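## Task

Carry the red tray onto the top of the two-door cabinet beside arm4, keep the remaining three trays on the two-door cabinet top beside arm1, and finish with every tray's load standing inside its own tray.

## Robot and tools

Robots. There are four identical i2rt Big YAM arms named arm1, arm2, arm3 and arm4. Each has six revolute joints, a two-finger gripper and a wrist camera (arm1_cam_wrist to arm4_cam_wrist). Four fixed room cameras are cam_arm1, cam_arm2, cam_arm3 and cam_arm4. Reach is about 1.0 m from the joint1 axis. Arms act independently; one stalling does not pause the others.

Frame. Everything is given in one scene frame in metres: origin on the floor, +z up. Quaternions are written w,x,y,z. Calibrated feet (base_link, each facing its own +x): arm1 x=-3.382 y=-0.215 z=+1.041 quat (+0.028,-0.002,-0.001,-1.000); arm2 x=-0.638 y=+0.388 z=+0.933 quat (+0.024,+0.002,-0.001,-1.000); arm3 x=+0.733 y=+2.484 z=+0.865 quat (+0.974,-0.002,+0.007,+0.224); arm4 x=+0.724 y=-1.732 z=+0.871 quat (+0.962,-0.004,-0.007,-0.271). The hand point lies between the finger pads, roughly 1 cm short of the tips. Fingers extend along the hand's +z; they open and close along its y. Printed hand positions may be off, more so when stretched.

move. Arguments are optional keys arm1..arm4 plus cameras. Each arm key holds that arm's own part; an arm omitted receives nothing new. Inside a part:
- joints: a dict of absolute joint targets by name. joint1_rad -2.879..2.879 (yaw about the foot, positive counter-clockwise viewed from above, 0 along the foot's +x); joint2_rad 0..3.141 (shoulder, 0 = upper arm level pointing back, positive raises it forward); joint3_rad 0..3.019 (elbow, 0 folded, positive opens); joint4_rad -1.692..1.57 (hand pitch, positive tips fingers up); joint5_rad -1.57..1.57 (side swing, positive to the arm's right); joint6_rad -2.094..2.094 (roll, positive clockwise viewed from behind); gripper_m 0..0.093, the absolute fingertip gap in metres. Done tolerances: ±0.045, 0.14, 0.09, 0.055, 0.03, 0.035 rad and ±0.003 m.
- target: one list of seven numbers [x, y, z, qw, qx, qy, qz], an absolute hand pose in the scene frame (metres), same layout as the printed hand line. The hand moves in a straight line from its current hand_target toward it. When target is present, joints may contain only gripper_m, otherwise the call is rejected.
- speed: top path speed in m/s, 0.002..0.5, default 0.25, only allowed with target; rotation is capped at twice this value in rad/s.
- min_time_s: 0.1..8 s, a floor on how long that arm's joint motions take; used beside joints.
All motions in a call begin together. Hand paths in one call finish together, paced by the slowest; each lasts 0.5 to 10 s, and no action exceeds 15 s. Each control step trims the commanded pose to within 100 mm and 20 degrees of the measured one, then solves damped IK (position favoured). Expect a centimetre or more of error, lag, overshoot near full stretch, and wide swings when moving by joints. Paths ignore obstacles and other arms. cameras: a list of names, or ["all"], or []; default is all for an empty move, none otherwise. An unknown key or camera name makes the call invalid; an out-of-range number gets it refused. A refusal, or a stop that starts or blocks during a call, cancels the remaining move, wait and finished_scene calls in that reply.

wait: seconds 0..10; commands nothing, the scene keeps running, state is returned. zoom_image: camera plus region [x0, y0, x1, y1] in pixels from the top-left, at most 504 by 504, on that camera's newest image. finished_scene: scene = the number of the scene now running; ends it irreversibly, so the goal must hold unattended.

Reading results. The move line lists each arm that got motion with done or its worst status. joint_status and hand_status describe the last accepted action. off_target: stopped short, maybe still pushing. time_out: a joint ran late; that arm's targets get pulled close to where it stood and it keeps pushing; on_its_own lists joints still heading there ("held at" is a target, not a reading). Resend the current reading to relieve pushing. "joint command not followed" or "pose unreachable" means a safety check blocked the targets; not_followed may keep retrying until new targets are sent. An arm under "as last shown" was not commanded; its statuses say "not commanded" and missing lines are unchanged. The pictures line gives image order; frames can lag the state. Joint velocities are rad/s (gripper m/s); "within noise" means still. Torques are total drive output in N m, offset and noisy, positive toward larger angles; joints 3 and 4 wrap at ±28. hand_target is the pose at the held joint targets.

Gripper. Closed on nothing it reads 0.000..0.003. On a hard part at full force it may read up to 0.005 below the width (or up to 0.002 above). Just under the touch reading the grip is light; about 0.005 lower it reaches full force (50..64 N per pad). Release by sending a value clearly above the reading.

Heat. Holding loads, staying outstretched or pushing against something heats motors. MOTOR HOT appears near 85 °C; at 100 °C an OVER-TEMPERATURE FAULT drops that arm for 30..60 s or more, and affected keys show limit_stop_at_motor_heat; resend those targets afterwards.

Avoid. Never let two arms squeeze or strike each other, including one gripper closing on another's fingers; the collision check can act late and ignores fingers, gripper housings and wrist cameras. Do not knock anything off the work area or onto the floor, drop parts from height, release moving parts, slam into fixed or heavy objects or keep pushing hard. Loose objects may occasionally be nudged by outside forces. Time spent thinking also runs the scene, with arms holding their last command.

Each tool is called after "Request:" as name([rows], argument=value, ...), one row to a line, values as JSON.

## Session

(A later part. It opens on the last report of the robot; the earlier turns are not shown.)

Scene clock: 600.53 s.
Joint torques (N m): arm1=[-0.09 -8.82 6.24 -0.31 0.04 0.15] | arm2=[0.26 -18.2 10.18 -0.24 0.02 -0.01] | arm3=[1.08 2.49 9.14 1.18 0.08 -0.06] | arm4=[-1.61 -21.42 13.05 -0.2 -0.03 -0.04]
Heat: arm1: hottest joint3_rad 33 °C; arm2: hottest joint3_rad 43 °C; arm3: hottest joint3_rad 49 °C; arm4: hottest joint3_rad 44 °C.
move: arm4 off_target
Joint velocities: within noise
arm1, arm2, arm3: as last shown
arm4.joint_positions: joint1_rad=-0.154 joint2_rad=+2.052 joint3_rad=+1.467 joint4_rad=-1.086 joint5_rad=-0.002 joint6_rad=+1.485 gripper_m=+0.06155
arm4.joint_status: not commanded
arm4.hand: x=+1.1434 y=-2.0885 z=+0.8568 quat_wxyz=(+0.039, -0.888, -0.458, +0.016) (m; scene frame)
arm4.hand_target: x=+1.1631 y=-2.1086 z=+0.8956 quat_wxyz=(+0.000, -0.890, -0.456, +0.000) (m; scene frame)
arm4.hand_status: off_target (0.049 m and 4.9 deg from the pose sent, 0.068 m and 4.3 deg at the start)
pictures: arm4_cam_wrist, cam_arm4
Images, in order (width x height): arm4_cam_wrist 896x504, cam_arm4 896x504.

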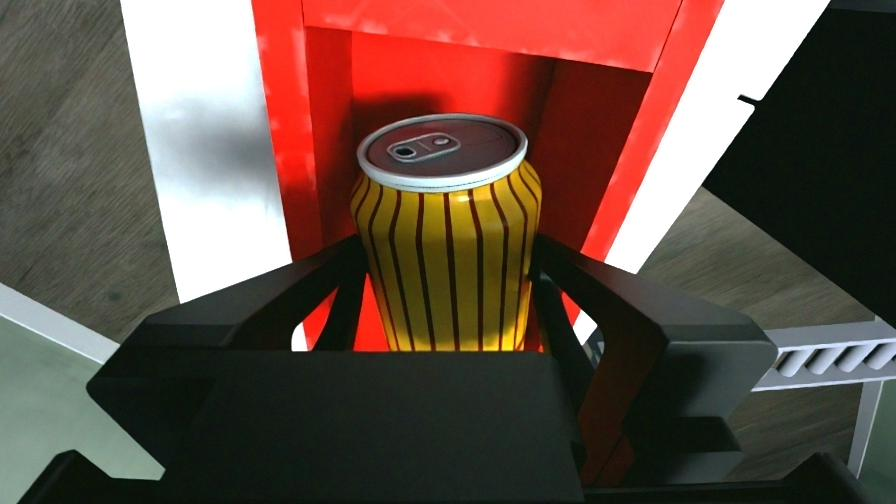

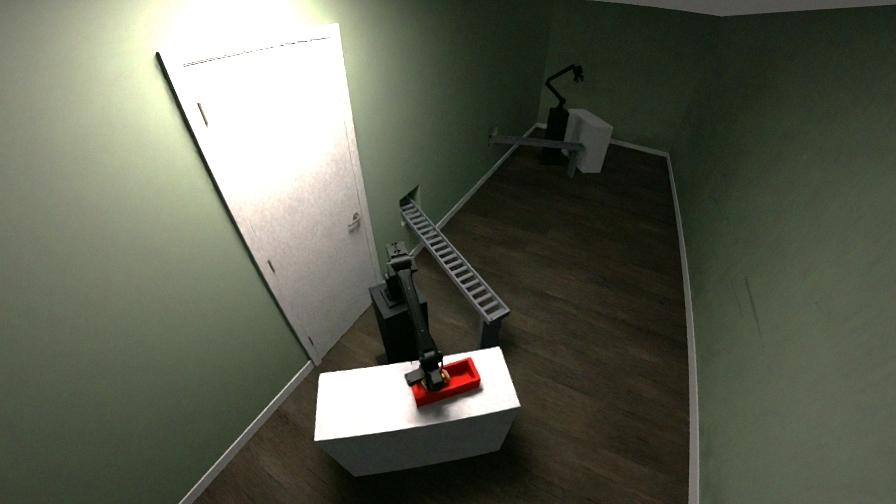

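Request:
move(arm4={"target":[1.175,-2.12,0.98,0,0.890,0.456,0],"speed":0.1}, cameras=[])

Request:
move(arm4={"target":[1.19,-2.10,1.0,0.245,0.750,0.384,-0.478],"speed":0.15}, cameras=["arm4_cam_wrist","cam_arm4"])

Request:
zoom_image(camera="cam_arm4", region=[380, 310, 520, 420])

Scene clock: 607.50 s.
Joint torques (N m): arm1=[-0.21 -8.94 6.38 -0.35 0.06 0.16] | arm2=[0.44 -18.14 10.17 -0.23 0.03 -0.02] | arm3=[1.08 2.49 9.09 1.14 0.09 -0.05] | arm4=[-1.26 -21.77 14.39 -0.16 0 -0.06]
Heat: arm1: hottest joint3_rad 33 °C; arm2: hottest joint3_rad 43 °C; arm3: hottest joint3_rad 49 °C; arm4: hottest joint3_rad 46 °C.
move: arm4 off_target
Joint velocities: within noise
arm1, arm2, arm3: as last shown
arm4.joint_positions: joint1_rad=-0.154 joint2_rad=+2.003 joint3_rad=+1.621 joint4_rad=-1.296 joint5_rad=-0.001 joint6_rad=+1.485 gripper_m=+0.06155
arm4.joint_status: not commanded
arm4.hand: x=+1.1573 y=-2.1001 z=+0.9372 quat_wxyz=(+0.042, -0.888, -0.458, +0.018) (m; scene frame)
arm4.hand_target: x=+1.1727 y=-2.1182 z=+0.9804 quat_wxyz=(+0.000, -0.890, -0.456, +0.000) (m; scene frame)
arm4.hand_status: off_target (0.050 m and 5.2 deg from the pose sent, 0.131 m and 4.9 deg at the start)
pictures: none
No camera images: "cameras" was empty.

Scene clock: 612.30 s.
Joint torques (N m): arm1=[-0.09 -8.88 6.35 -0.38 0.05 0.15] | arm2=[0.5 -18.26 10.14 -0.13 0.05 -0.02] | arm3=[1.03 2.49 9.13 1.24 0.09 -0.06] | arm4=[0.21 -20.37 12.92 -1.1 1.07 0.07]
Heat: arm1: hottest joint3_rad 33 °C; arm2: hottest joint3_rad 43 °C; arm3: hottest joint3_rad 49 °C; arm4: hottest joint3_rad 47 °C.
move: arm4 off_target
Joint velocities: within noise
arm1.joint_positions: joint1_rad=-1.575 joint2_rad=+1.201 joint3_rad=+0.934 joint4_rad=-1.297 joint5_rad=+0.005 joint6_rad=+1.586 gripper_m=+0.03987
arm1.joint_status: not commanded
arm1.hand: x=-3.3968 y=+0.1038 z=+1.1997 quat_wxyz=(+0.000, -0.019, +1.000, +0.003) (m; scene frame)
arm1.hand_target: x=-3.3999 y=+0.1000 z=+1.1999 quat_wxyz=(+0.000, -0.018, +1.000, +0.000) (m; scene frame)
arm1.hand_status: not commanded
arm2, arm3: as last shown
arm4.joint_positions: joint1_rad=+0.134 joint2_rad=+2.158 joint3_rad=+1.702 joint4_rad=-1.596 joint5_rad=+1.065 joint6_rad=+2.029 gripper_m=+0.06155
arm4.joint_status: not commanded
arm4.hand: x=+1.1712 y=-2.0956 z=+0.9797 quat_wxyz=(-0.221, -0.746, -0.395, +0.488) (m; scene frame)
arm4.hand_target: x=+1.1885 y=-2.0991 z=+1.0003 quat_wxyz=(-0.245, -0.751, -0.385, +0.478) (m; scene frame)
arm4.hand_status: off_target (0.028 m and 3.3 deg from the pose sent, 0.071 m and 65.6 deg at the start)
pictures: arm4_cam_wrist, cam_arm4
Images, in order (width x height): arm4_cam_wrist 896x504, cam_arm4 896x504.

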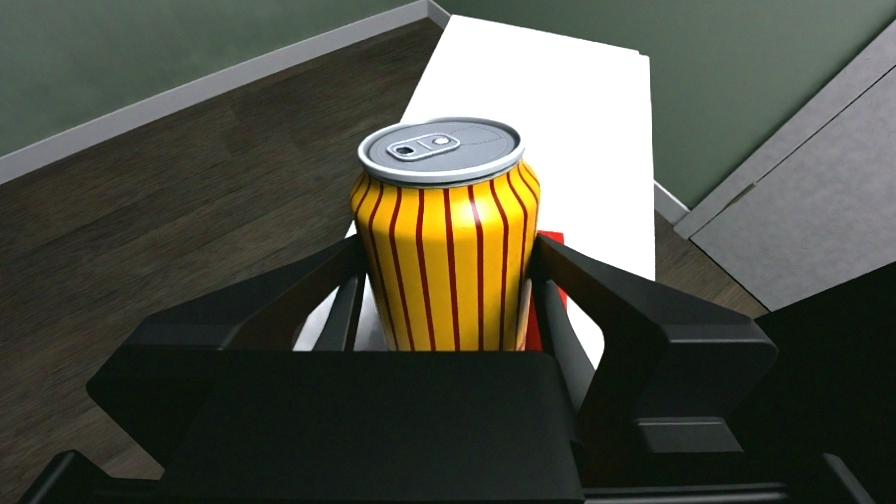

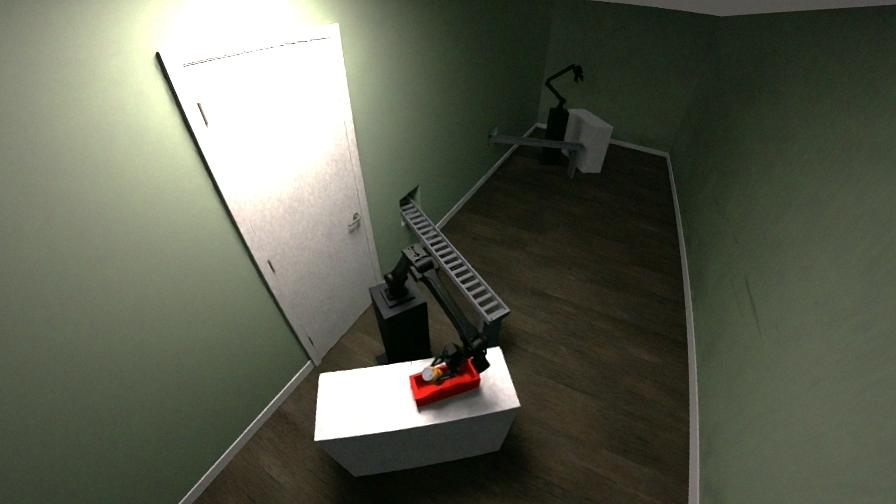

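Scaled by 3.600 from the camera's 896x504 image, which has a finer 1280x720 frame.

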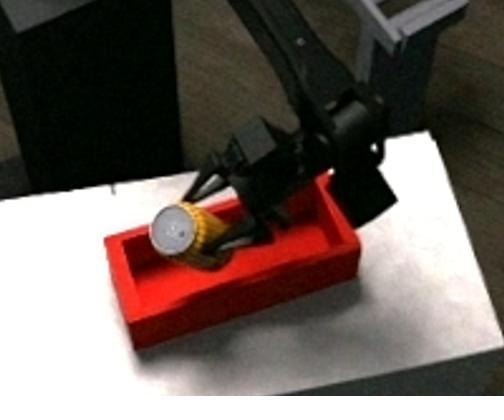

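Request:
move(arm4={"target":[1.162,-2.092,0.925,0.245,0.750,0.384,-0.478],"speed":0.08}, cameras=["arm4_cam_wrist","cam_arm4"])

Request:
zoom_image(camera="cam_arm4", region=[380, 310, 520, 420])

Scene clock: 621.50 s.
Joint torques (N m): arm1=[-0.09 -8.88 6.35 -0.42 0.03 0.16] | arm2=[0.38 -18.32 10.14 -0.24 0.05 -0.03] | arm3=[1.14 2.55 9.13 1.18 0.09 -0.05] | arm4=[-0.26 -20.42 7.68 -0.2 1.08 0.01]
Heat: arm1: hottest joint3_rad 33 °C; arm2: hottest joint3_rad 43 °C; arm3: hottest joint3_rad 49 °C; arm4: hottest joint3_rad 49 °C.
move: arm4 done
Joint velocities: within noise
arm1, arm2, arm3: as last shown
arm4.joint_positions: joint1_rad=+0.134 joint2_rad=+2.191 joint3_rad=+1.586 joint4_rad=-1.409 joint5_rad=+1.068 joint6_rad=+2.030 gripper_m=+0.06155
arm4.joint_status: not commanded
arm4.hand: x=+1.1587 y=-2.0907 z=+0.9194 quat_wxyz=(-0.234, -0.752, -0.387, +0.478) (m; scene frame)
arm4.hand_target: x=+1.1619 y=-2.0920 z=+0.9251 quat_wxyz=(-0.245, -0.751, -0.384, +0.478) (m; scene frame)
arm4.hand_status: done (0.007 m and 1.3 deg from the pose sent, 0.056 m and 3.3 deg at the start)
pictures: arm4_cam_wrist, cam_arm4
Images, in order (width x height): arm4_cam_wrist 896x504, cam_arm4 896x504.

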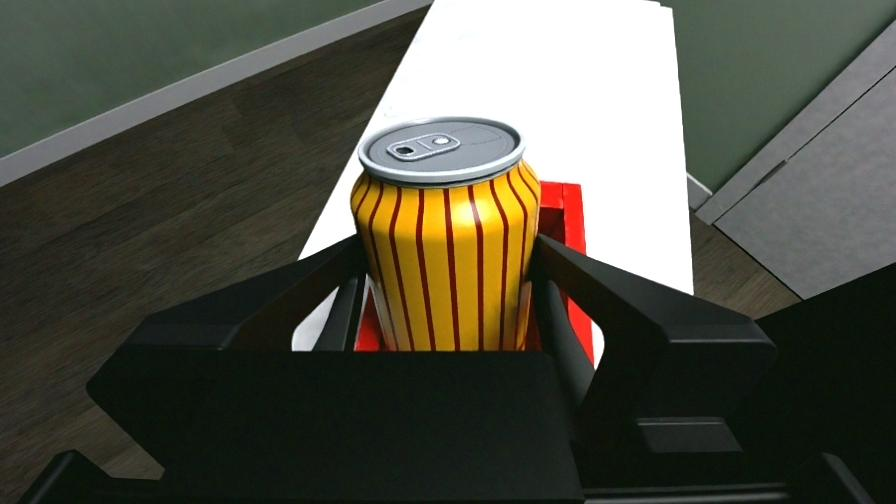

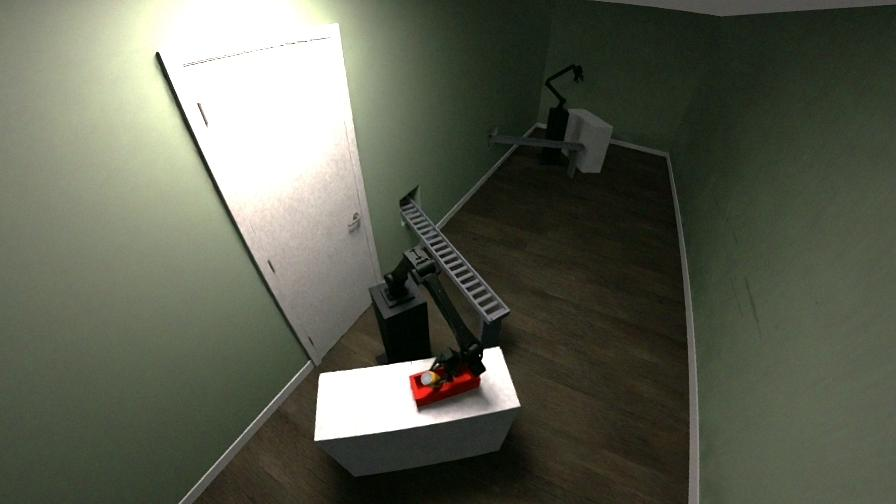

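Scaled by 3.600 from the camera's 896x504 image, which has a finer 1280x720 frame.

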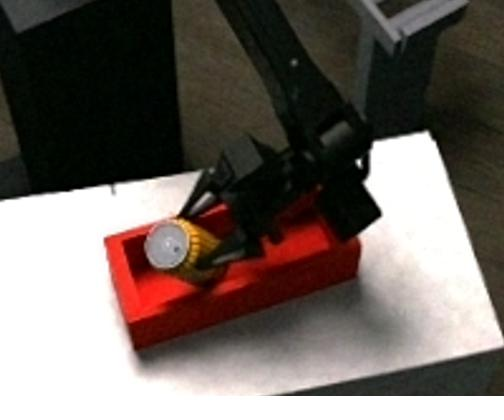

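Request:
move(arm4={"target":[1.151,-2.086,0.885,0.245,0.750,0.384,-0.478],"speed":0.06}, cameras=["arm4_cam_wrist","cam_arm4"])

Request:
zoom_image(camera="cam_arm4", region=[380, 310, 520, 420])

Scene clock: 626.33 s.
Joint torques (N m): arm1=[-0.32 -8.76 6.34 -0.35 0.05 0.16] | arm2=[0.5 -18.14 10.13 -0.2 0.04 -0.01] | arm3=[0.97 2.49 9.17 1.21 0.09 -0.05] | arm4=[-0.79 -20.48 7.08 -0.08 1.03 -0.01]
Heat: arm1: hottest joint3_rad 33 °C; arm2: hottest joint3_rad 43 °C; arm3: hottest joint3_rad 49 °C; arm4: hottest joint3_rad 47 °C.
move: arm4 done
Joint velocities: within noise
arm1, arm3: as last shown
arm2.joint_positions: joint1_rad=+0.886 joint2_rad=+2.140 joint3_rad=+1.588 joint4_rad=-1.024 joint5_rad=+0.004 joint6_rad=+1.540 gripper_m=+0.00104
arm2.joint_status: not commanded
arm2.hand: x=-0.9993 y=-0.0998 z=+0.8970 quat_wxyz=(+0.002, -0.955, +0.298, -0.001) (m; scene frame)
arm2.hand_target: x=-1.0048 y=-0.1048 z=+0.9000 quat_wxyz=(+0.000, -0.955, +0.296, +0.000) (m; scene frame)
arm2.hand_status: not commanded
arm4.joint_positions: joint1_rad=+0.134 joint2_rad=+2.227 joint3_rad=+1.525 joint4_rad=-1.315 joint5_rad=+1.068 joint6_rad=+2.030 gripper_m=+0.06155
arm4.joint_status: not commanded
arm4.hand: x=+1.1467 y=-2.0857 z=+0.8799 quat_wxyz=(-0.233, -0.752, -0.388, +0.479) (m; scene frame)
arm4.hand_target: x=+1.1508 y=-2.0860 z=+0.8850 quat_wxyz=(-0.245, -0.751, -0.384, +0.478) (m; scene frame)
arm4.hand_status: done (0.007 m and 1.5 deg from the pose sent, 0.035 m and 1.3 deg at the start)
pictures: arm4_cam_wrist, cam_arm4
Images, in order (width x height): arm4_cam_wrist 896x504, cam_arm4 896x504.

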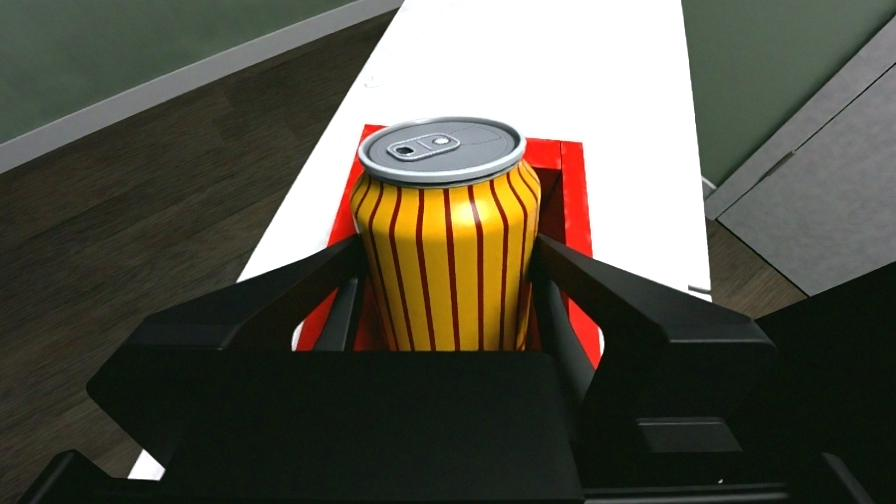

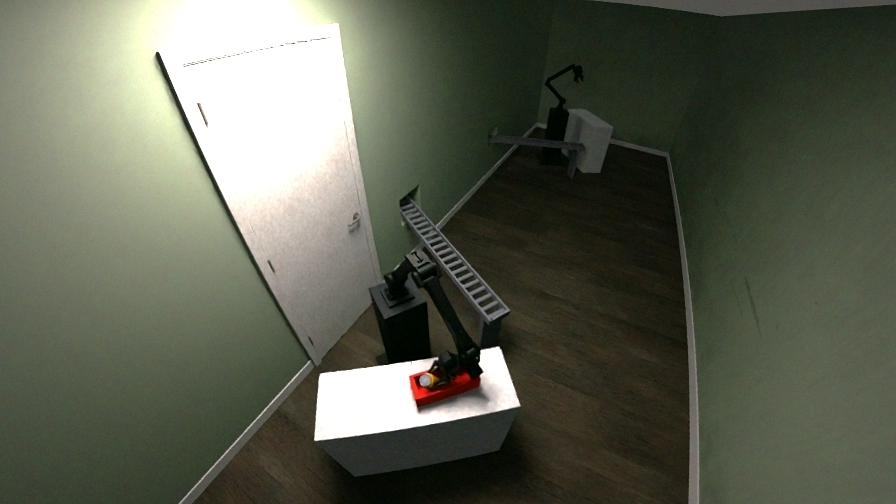

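Scaled by 3.600 from the camera's 896x504 image, which has a finer 1280x720 frame.

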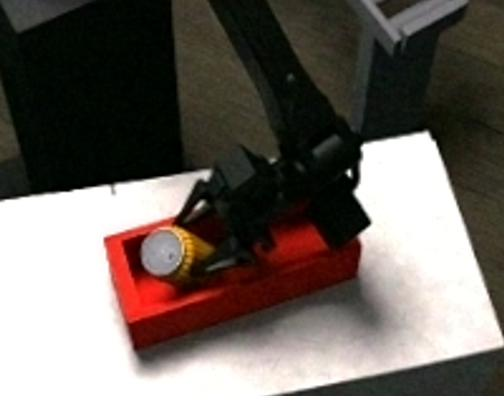

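Request:
move(arm4={"target":[1.155,-2.082,0.895,0.284,0.697,0.357,-0.554],"speed":0.06}, cameras=["arm4_cam_wrist","cam_arm4"])

Request:
zoom_image(camera="cam_arm4", region=[380, 310, 520, 420])

Scene clock: 638.90 s.
Joint torques (N m): arm1=[-0.26 -8.82 6.31 -0.31 0.06 0.16] | arm2=[0.32 -18.2 10.19 -0.2 0.04 -0.02] | arm3=[1.14 2.49 9.11 1.24 0.08 -0.04] | arm4=[-0.97 -19.6 6.71 -1.16 1.18 0.05]
Heat: arm1: hottest joint3_rad 33 °C; arm2: hottest joint3_rad 43 °C; arm3: hottest joint3_rad 49 °C; arm4: hottest joint3_rad 45 °C.
move: arm4 off_target
Joint velocities: within noise
arm1, arm2: as last shown
arm3.joint_positions: joint1_rad=-0.423 joint2_rad=+0.637 joint3_rad=+1.333 joint4_rad=-1.526 joint5_rad=+0.222 joint6_rad=+0.654 gripper_m=+0.09396
arm3.joint_status: not commanded
arm3.hand: x=+0.9557 y=+2.4547 z=+1.3375 quat_wxyz=(-0.369, -0.322, -0.872, -0.018) (m; scene frame)
arm3.hand_target: x=+0.9552 y=+2.4547 z=+1.3503 quat_wxyz=(-0.382, -0.321, -0.866, -0.024) (m; scene frame)
arm3.hand_status: not commanded
arm4.joint_positions: joint1_rad=+0.157 joint2_rad=+2.246 joint3_rad=+1.513 joint4_rad=-1.345 joint5_rad=+1.224 joint6_rad=+2.073 gripper_m=+0.06155
arm4.joint_status: not commanded
arm4.hand: x=+1.1512 y=-2.0861 z=+0.8914 quat_wxyz=(-0.284, -0.701, -0.394, +0.522) (m; scene frame)
arm4.hand_target: x=+1.1549 y=-2.0825 z=+0.8950 quat_wxyz=(-0.292, -0.694, -0.396, +0.526) (m; scene frame)
arm4.hand_status: off_target (0.007 m and 5.6 deg from the pose sent, 0.018 m and 12.6 deg at the start; a joint's target at an end of its range on 55 of 67 steps)
pictures: arm4_cam_wrist, cam_arm4
Images, in order (width x height): arm4_cam_wrist 896x504, cam_arm4 896x504.

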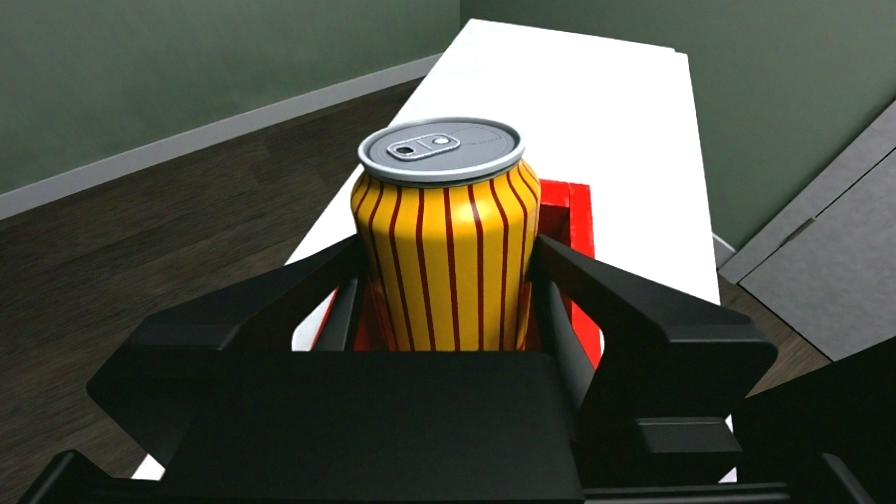

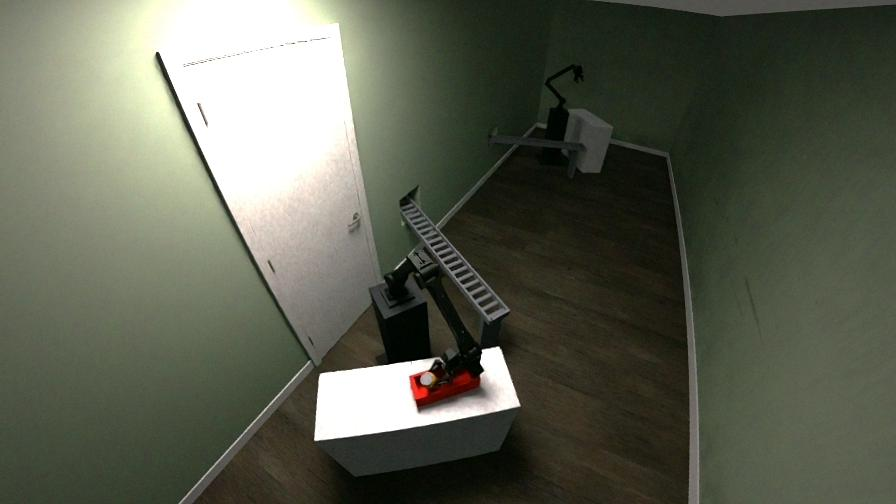

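Scaled by 3.600 from the camera's 896x504 image, which has a finer 1280x720 frame.

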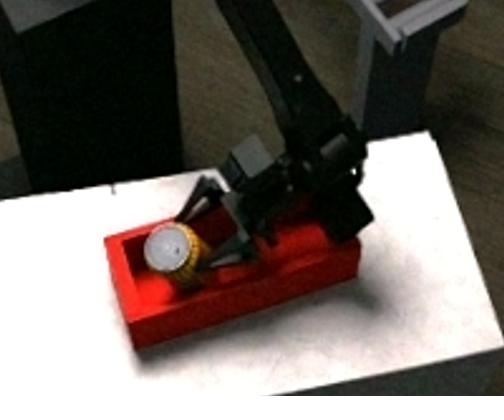

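Request:
move(arm4={"target":[1.154,-2.083,0.868,0.284,0.697,0.380,-0.537],"speed":0.05}, cameras=["arm4_cam_wrist","cam_arm4"])

Request:
zoom_image(camera="cam_arm4", region=[380, 310, 520, 420])

Scene clock: 642.53 s.
Joint torques (N m): arm1=[-0.15 -8.82 6.34 -0.35 0.06 0.17] | arm2=[0.5 -18.49 10.22 -0.24 0.03 -0.03] | arm3=[1.32 2.55 9.11 1.2 0.1 -0.06] | arm4=[-0.03 -18.73 7.17 -0.34 1.06 0.08]
Heat: arm1: hottest joint3_rad 33 °C; arm2: hottest joint3_rad 43 °C; arm3: hottest joint3_rad 49 °C; arm4: hottest joint3_rad 44 °C.
move: arm4 off_target
Joint velocities: within noise
arm1, arm2, arm3: as last shown
arm4.joint_positions: joint1_rad=+0.157 joint2_rad=+2.283 joint3_rad=+1.513 joint4_rad=-1.323 joint5_rad=+1.218 joint6_rad=+2.074 gripper_m=+0.06155
arm4.joint_status: not commanded
arm4.hand: x=+1.1491 y=-2.0850 z=+0.8708 quat_wxyz=(-0.277, -0.700, -0.397, +0.525) (m; scene frame)
arm4.hand_target: x=+1.1538 y=-2.0833 z=+0.8680 quat_wxyz=(-0.287, -0.696, -0.396, +0.526) (m; scene frame)
arm4.hand_status: off_target (0.006 m and 2.6 deg from the pose sent, 0.024 m and 2.4 deg at the start; a joint's target at an end of its range on 31 of 31 steps)
pictures: arm4_cam_wrist, cam_arm4
Images, in order (width x height): arm4_cam_wrist 896x504, cam_arm4 896x504.

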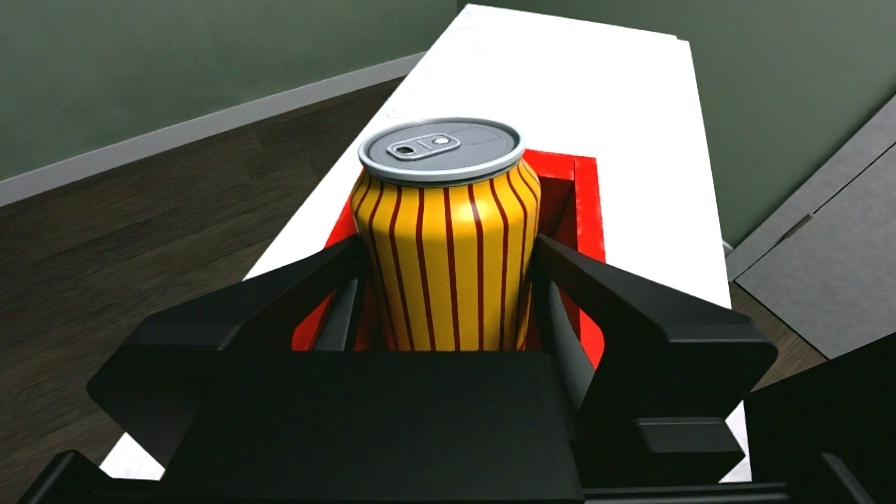

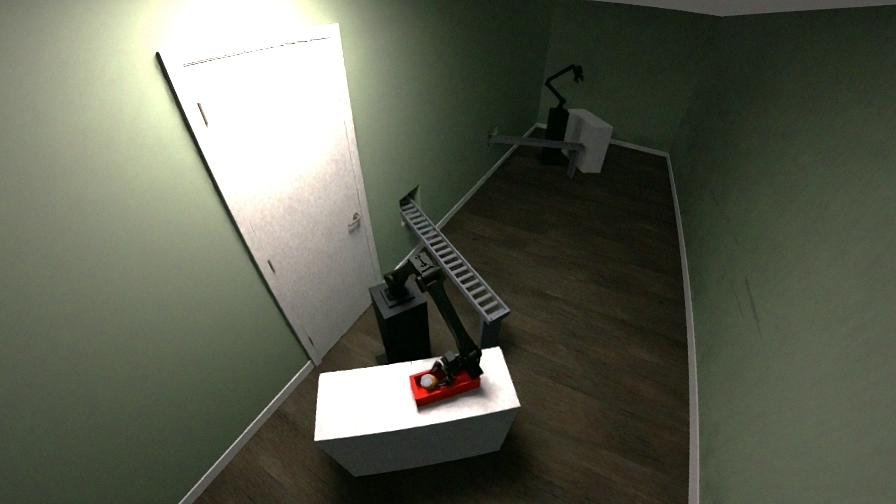

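Scaled by 3.600 from the camera's 896x504 image, which has a finer 1280x720 frame.

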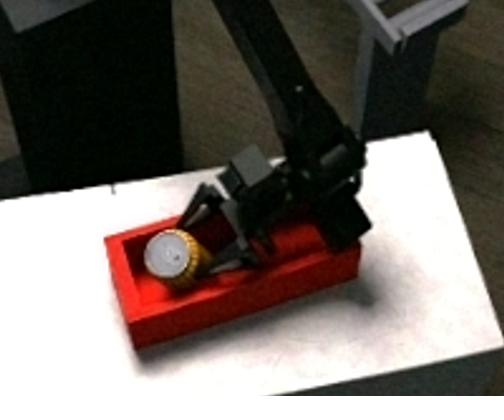

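Request:
move(arm4={"target":[1.160,-2.075,0.845,0.284,0.697,0.394,-0.527],"speed":0.05}, cameras=["arm4_cam_wrist","cam_arm4"])

Request:
zoom_image(camera="cam_arm4", region=[380, 310, 520, 420])

Scene clock: 646.20 s.
Joint torques (N m): arm1=[0.03 -8.76 6.38 -0.38 0.04 0.16] | arm2=[0.32 -18.14 10.26 -0.18 0.04 -0.02] | arm3=[1.26 2.55 9.14 1.22 0.08 -0.07] | arm4=[0.73 -16.09 7.53 0.16 0.89 0.08]
Heat: arm1: hottest joint3_rad 33 °C; arm2: hottest joint3_rad 43 °C; arm3: hottest joint3_rad 49 °C; arm4: hottest joint3_rad 44 °C.
move: arm4 off_target
Joint velocities: within noise
arm1, arm2, arm3: as last shown
arm4.joint_positions: joint1_rad=+0.161 joint2_rad=+2.285 joint3_rad=+1.513 joint4_rad=-1.301 joint5_rad=+1.209 joint6_rad=+2.074 gripper_m=+0.06155
arm4.joint_status: not commanded
arm4.hand: x=+1.1521 y=-2.0835 z=+0.8666 quat_wxyz=(-0.281, -0.706, -0.394, +0.517) (m; scene frame)
arm4.hand_target: x=+1.1589 y=-2.0748 z=+0.8456 quat_wxyz=(-0.286, -0.696, -0.402, +0.521) (m; scene frame)
arm4.hand_status: off_target (0.025 m and 1.5 deg from the pose sent, 0.030 m and 1.0 deg at the start; a joint's target at an end of its range on 30 of 30 steps)
pictures: arm4_cam_wrist, cam_arm4
Images, in order (width x height): arm4_cam_wrist 896x504, cam_arm4 896x504.

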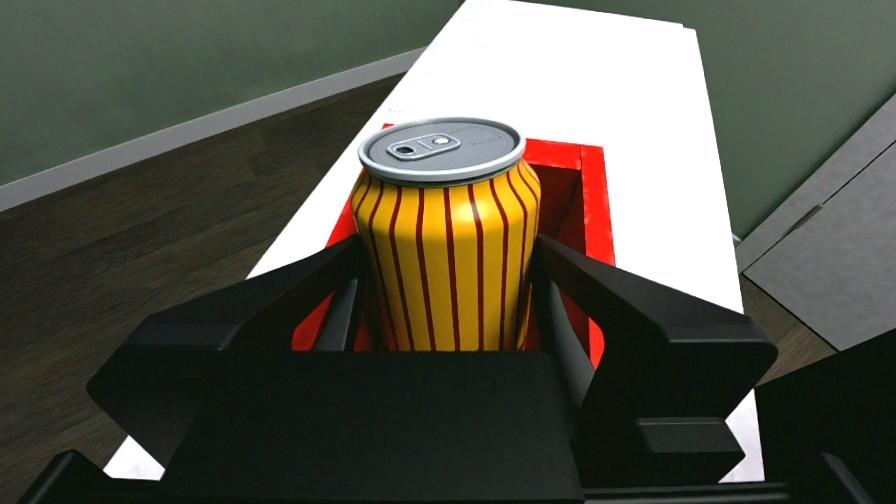

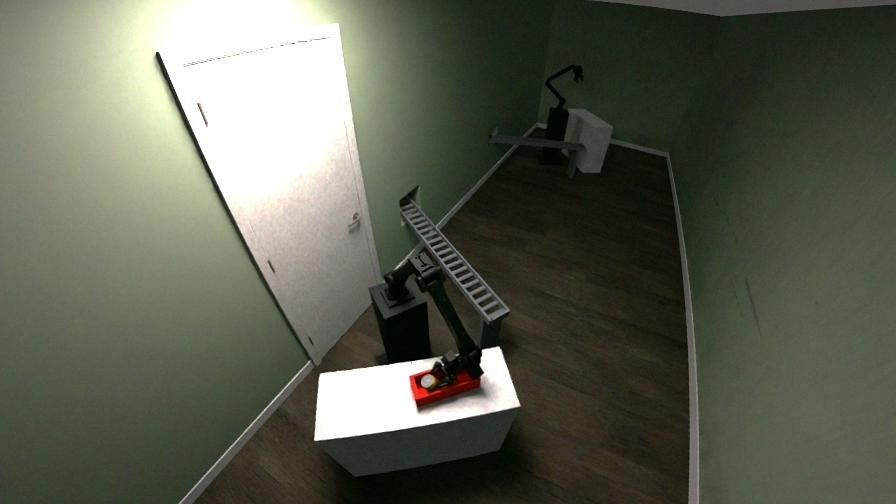

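Scaled by 3.600 from the camera's 896x504 image, which has a finer 1280x720 frame.

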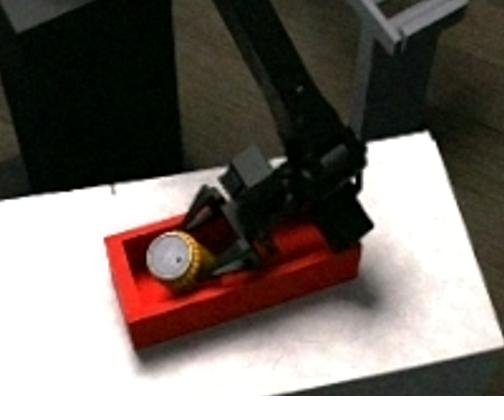

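Request:
move(arm4={"target":[1.157,-2.078,0.89,0.321,0.648,0.362,-0.588],"speed":0.06}, cameras=[])

Request:
move(arm4={"target":[1.158,-2.076,0.855,0.321,0.648,0.362,-0.588],"speed":0.05}, cameras=["arm4_cam_wrist","cam_arm4"])

Request:
zoom_image(camera="cam_arm4", region=[380, 310, 520, 420])

Scene clock: 653.13 s.
Joint torques (N m): arm1=[-0.26 -8.7 6.34 -0.32 0.05 0.17] | arm2=[0.44 -18.32 10.11 -0.17 0.04 -0.01] | arm3=[1.03 2.67 9.16 1.2 0.07 -0.04] | arm4=[-1.08 -19.66 6.37 -0.31 1.05 -0.06]
Heat: arm1: hottest joint3_rad 33 °C; arm2: hottest joint3_rad 43 °C; arm3: hottest joint3_rad 49 °C; arm4: hottest joint3_rad 43 °C.
move: arm4 not_followed
Joint velocities: within noise
arm1, arm2, arm3: as last shown
arm4.joint_positions: joint1_rad=+0.169 joint2_rad=+2.278 joint3_rad=+1.500 joint4_rad=-1.295 joint5_rad=+1.314 joint6_rad=+2.074 gripper_m=+0.06155
arm4.joint_status: not commanded
arm4.on_its_own: joint5_rad is held at +1.328, not at its first target +1.218
arm4.hand: x=+1.1572 y=-2.0868 z=+0.8824 quat_wxyz=(-0.319, -0.672, -0.397, +0.538) (m; scene frame)
arm4.hand_target: x=+1.1581 y=-2.0880 z=+0.8842 quat_wxyz=(-0.323, -0.668, -0.396, +0.541) (m; scene frame)
arm4.hand_status: not_followed (0.012 m and 7.5 deg from the pose sent, 0.025 m and 12.0 deg at the start; a joint's target at an end of its range on 65 of 65 steps)
pictures: none
pose unreachable (arm4 arm): on one or more control steps of this call this arm could not follow its commanded pose, so it was not sent that pose on those steps. On the call's last step it was still not sent that pose. It may still have moved: this result reports where it is.
cause: moving toward the commanded pose would bring two parts of the arm too close to each other (its wrist (the part past joint 4) and its wrist camera, 1 mm apart when it was first held).
No camera images: "cameras" was empty.

Scene clock: 654.87 s.
Joint torques (N m): arm1=[-0.32 -8.7 6.35 -0.32 0.06 0.15] | arm2=[0.26 -17.9 10.22 -0.24 0.03 -0.03] | arm3=[1.03 2.32 9.13 1.22 0.09 -0.05] | arm4=[0.38 -16.67 5.22 -0.27 1.27 0.07]
Heat: arm1: hottest joint3_rad 33 °C; arm2: hottest joint3_rad 43 °C; arm3: hottest joint3_rad 49 °C; arm4: hottest joint3_rad 43 °C.
move: arm4 not_followed
Joint velocities: within noise
arm1, arm2, arm3: as last shown
arm4.joint_positions: joint1_rad=+0.170 joint2_rad=+2.278 joint3_rad=+1.497 joint4_rad=-1.273 joint5_rad=+1.339 joint6_rad=+2.074 gripper_m=+0.06155
arm4.joint_status: not commanded
arm4.on_its_own: joint5_rad is held at +1.358, not at its first target +1.218
arm4.hand: x=+1.1601 y=-2.0884 z=+0.8841 quat_wxyz=(-0.333, -0.667, -0.392, +0.538) (m; scene frame)
arm4.hand_target: x=+1.1573 y=-2.0794 z=+0.8633 quat_wxyz=(-0.331, -0.651, -0.406, +0.550) (m; scene frame)
arm4.hand_status: not_followed (0.032 m and 7.2 deg from the pose sent, 0.029 m and 7.5 deg at the start; a joint's target at an end of its range on 51 of 52 steps)
pictures: arm4_cam_wrist, cam_arm4
pose unreachable (arm4 arm): on one or more control steps of this call this arm could not follow its commanded pose, so it was not sent that pose on those steps. On the call's last step it was still not sent that pose. It may still have moved: this result reports where it is.
cause: moving toward the commanded pose would bring two parts of the arm too close to each other (its wrist (the part past joint 4) and its wrist camera, 1 mm apart when it was first held).
Images, in order (width x height): arm4_cam_wrist 896x504, cam_arm4 896x504.

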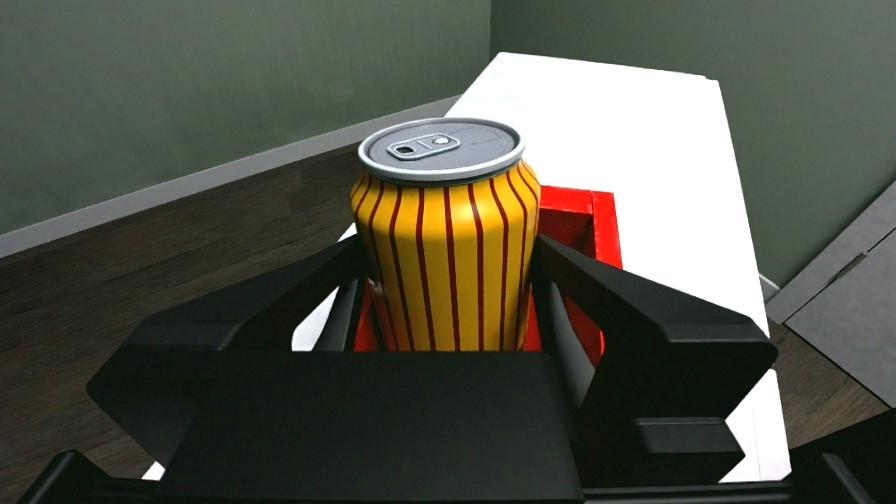

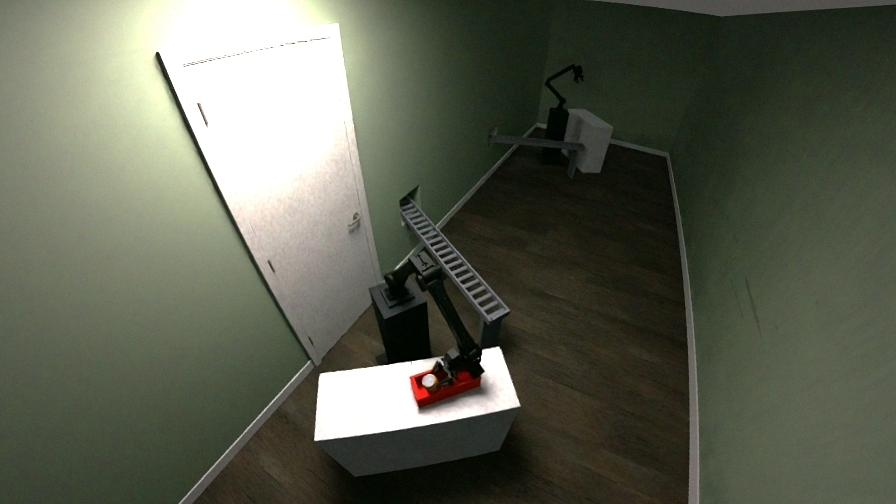

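Scaled by 3.600 from the camera's 896x504 image, which has a finer 1280x720 frame.

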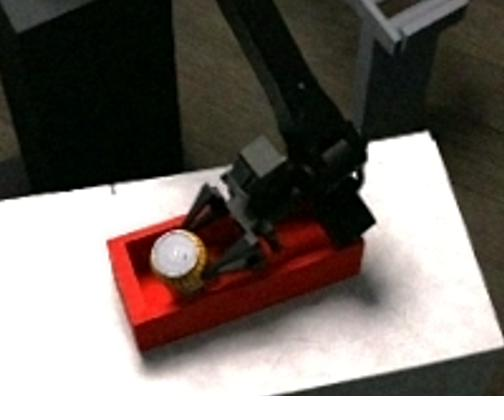

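Request:
move(arm4={"target":[1.158,-2.085,0.855,0.325,0.672,0.392,-0.538],"speed":0.05}, cameras=["arm4_cam_wrist","cam_arm4"])

Request:
zoom_image(camera="cam_arm4", region=[400, 340, 500, 420])

Scene clock: 658.73 s.
Joint torques (N m): arm1=[0.03 -8.76 6.26 -0.36 0.07 0.16] | arm2=[0.44 -18.26 10.19 -0.16 0.04 -0.01] | arm3=[0.91 2.55 9.14 1.18 0.1 -0.05] | arm4=[-0.79 -16.09 6.64 -0.38 1.04 0.1]
Heat: arm1: hottest joint3_rad 33 °C; arm2: hottest joint3_rad 43 °C; arm3: hottest joint3_rad 49 °C; arm4: hottest joint3_rad 42 °C.
move: arm4 off_target
Joint velocities: within noise
arm1.joint_positions: joint1_rad=-1.575 joint2_rad=+1.201 joint3_rad=+0.934 joint4_rad=-1.297 joint5_rad=+0.005 joint6_rad=+1.586 gripper_m=+0.03987
arm1.joint_status: not commanded
arm1.hand: x=-3.3968 y=+0.1038 z=+1.1997 quat_wxyz=(+0.000, -0.019, +1.000, +0.003) (m; scene frame)
arm1.hand_target: x=-3.3999 y=+0.1000 z=+1.1999 quat_wxyz=(+0.000, -0.018, +1.000, +0.000) (m; scene frame)
arm1.hand_status: not commanded
arm2, arm3: as last shown
arm4.joint_positions: joint1_rad=+0.170 joint2_rad=+2.280 joint3_rad=+1.496 joint4_rad=-1.248 joint5_rad=+1.306 joint6_rad=+2.074 gripper_m=+0.06155
arm4.joint_status: not commanded
arm4.hand: x=+1.1603 y=-2.0871 z=+0.8769 quat_wxyz=(-0.329, -0.682, -0.387, +0.526) (m; scene frame)
arm4.hand_target: x=+1.1573 y=-2.0847 z=+0.8556 quat_wxyz=(-0.325, -0.672, -0.394, +0.536) (m; scene frame)
arm4.hand_status: off_target (0.022 m and 1.9 deg from the pose sent, 0.029 m and 1.1 deg at the start; a joint's target at an end of its range on 28 of 32 steps)
pictures: arm4_cam_wrist, cam_arm4
Images, in order (width x height): arm4_cam_wrist 896x504, cam_arm4 896x504.

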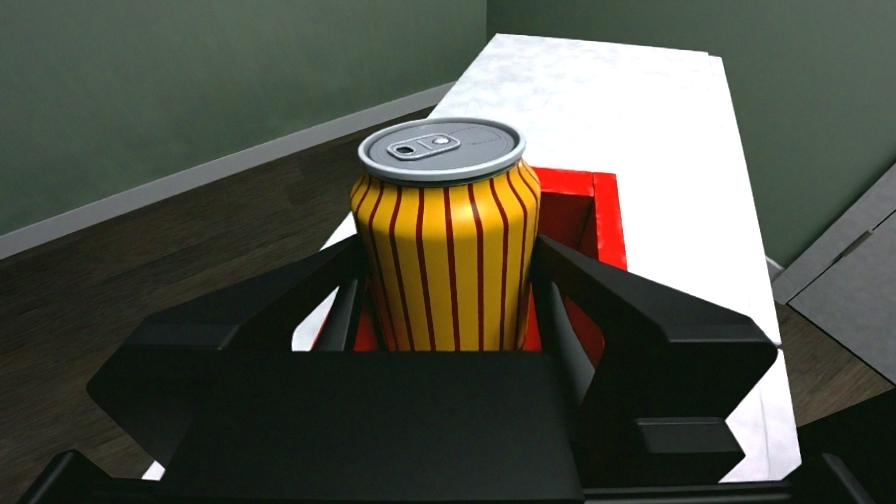

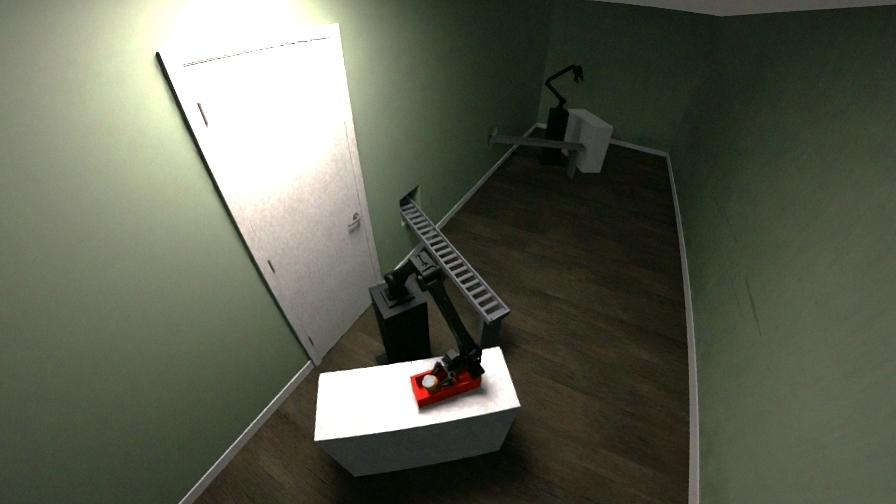

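Scaled by 5.040 from the camera's 896x504 image, which has a finer 1280x720 frame.

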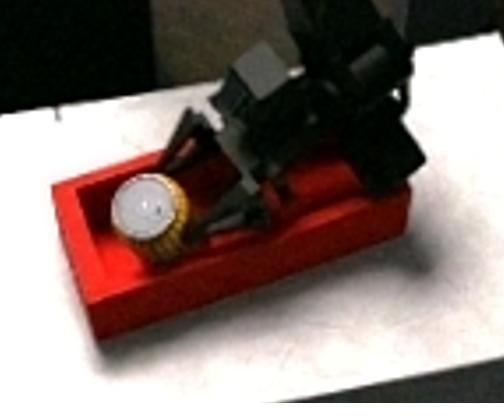

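Request:
move(arm4={"joints":{"gripper_m":0.066}}, cameras=["arm4_cam_wrist","cam_arm4"])

Request:
zoom_image(camera="cam_arm4", region=[400, 340, 500, 420])

Scene clock: 664.53 s.
Joint torques (N m): arm1=[-0.15 -8.64 6.31 -0.4 0.05 0.16] | arm2=[0.44 -18.67 10.18 -0.23 0.04 -0.01] | arm3=[1.14 2.73 9.11 1.18 0.08 -0.06] | arm4=[-0.26 -16.62 6.72 -0.1 0.53 0.02]
Heat: arm1: hottest joint3_rad 33 °C; arm2: hottest joint3_rad 43 °C; arm3: hottest joint3_rad 49 °C; arm4: hottest joint3_rad 42 °C.
move: arm4 done
Joint velocities: within noise
arm1, arm2, arm3: as last shown
arm4.joint_positions: joint1_rad=+0.170 joint2_rad=+2.280 joint3_rad=+1.496 joint4_rad=-1.248 joint5_rad=+1.321 joint6_rad=+2.074 gripper_m=+0.06594
arm4.joint_status: all done
arm4.hand: x=+1.1611 y=-2.0881 z=+0.8792 quat_wxyz=(-0.334, -0.677, -0.387, +0.529) (m; scene frame)
arm4.hand_target: x=+1.1573 y=-2.0847 z=+0.8557 quat_wxyz=(-0.326, -0.672, -0.394, +0.537) (m; scene frame)
arm4.hand_status: not commanded
pictures: arm4_cam_wrist, cam_arm4
Images, in order (width x height): arm4_cam_wrist 896x504, cam_arm4 896x504.

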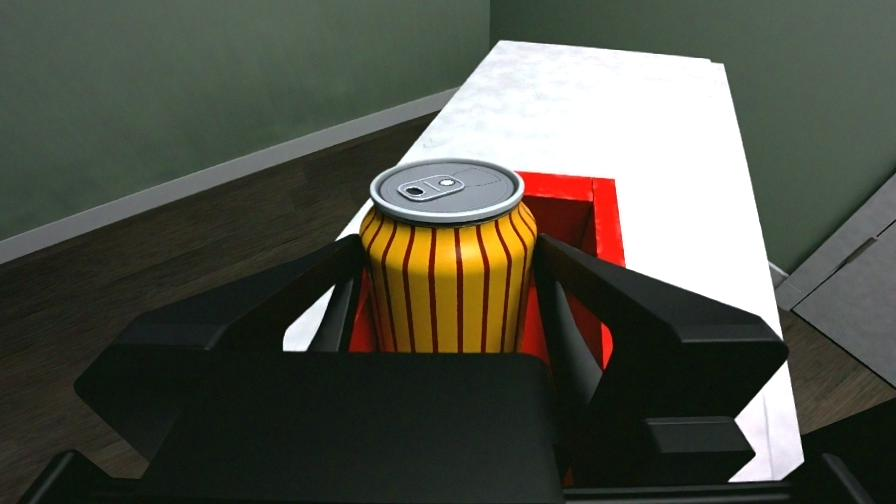

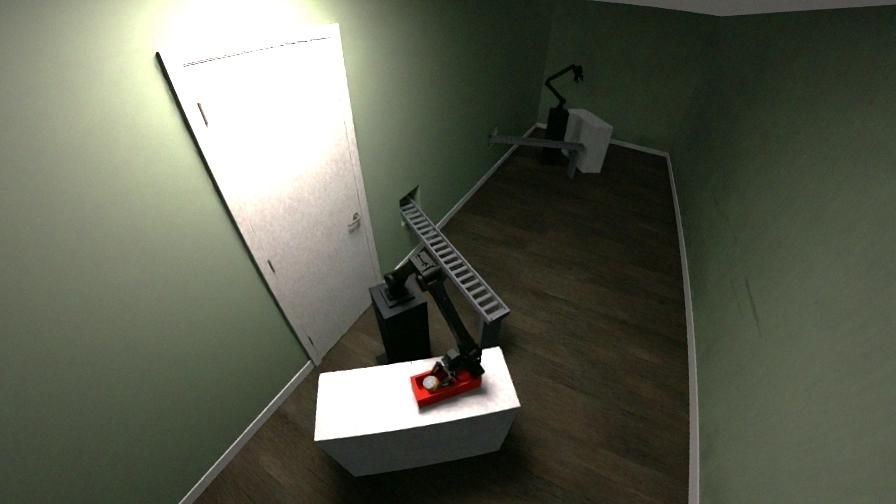

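Scaled by 5.040 from the camera's 896x504 image, which has a finer 1280x720 frame.

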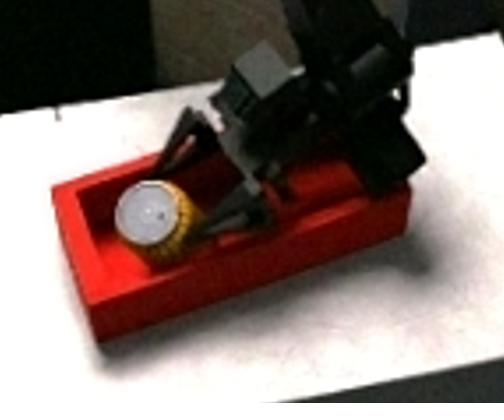

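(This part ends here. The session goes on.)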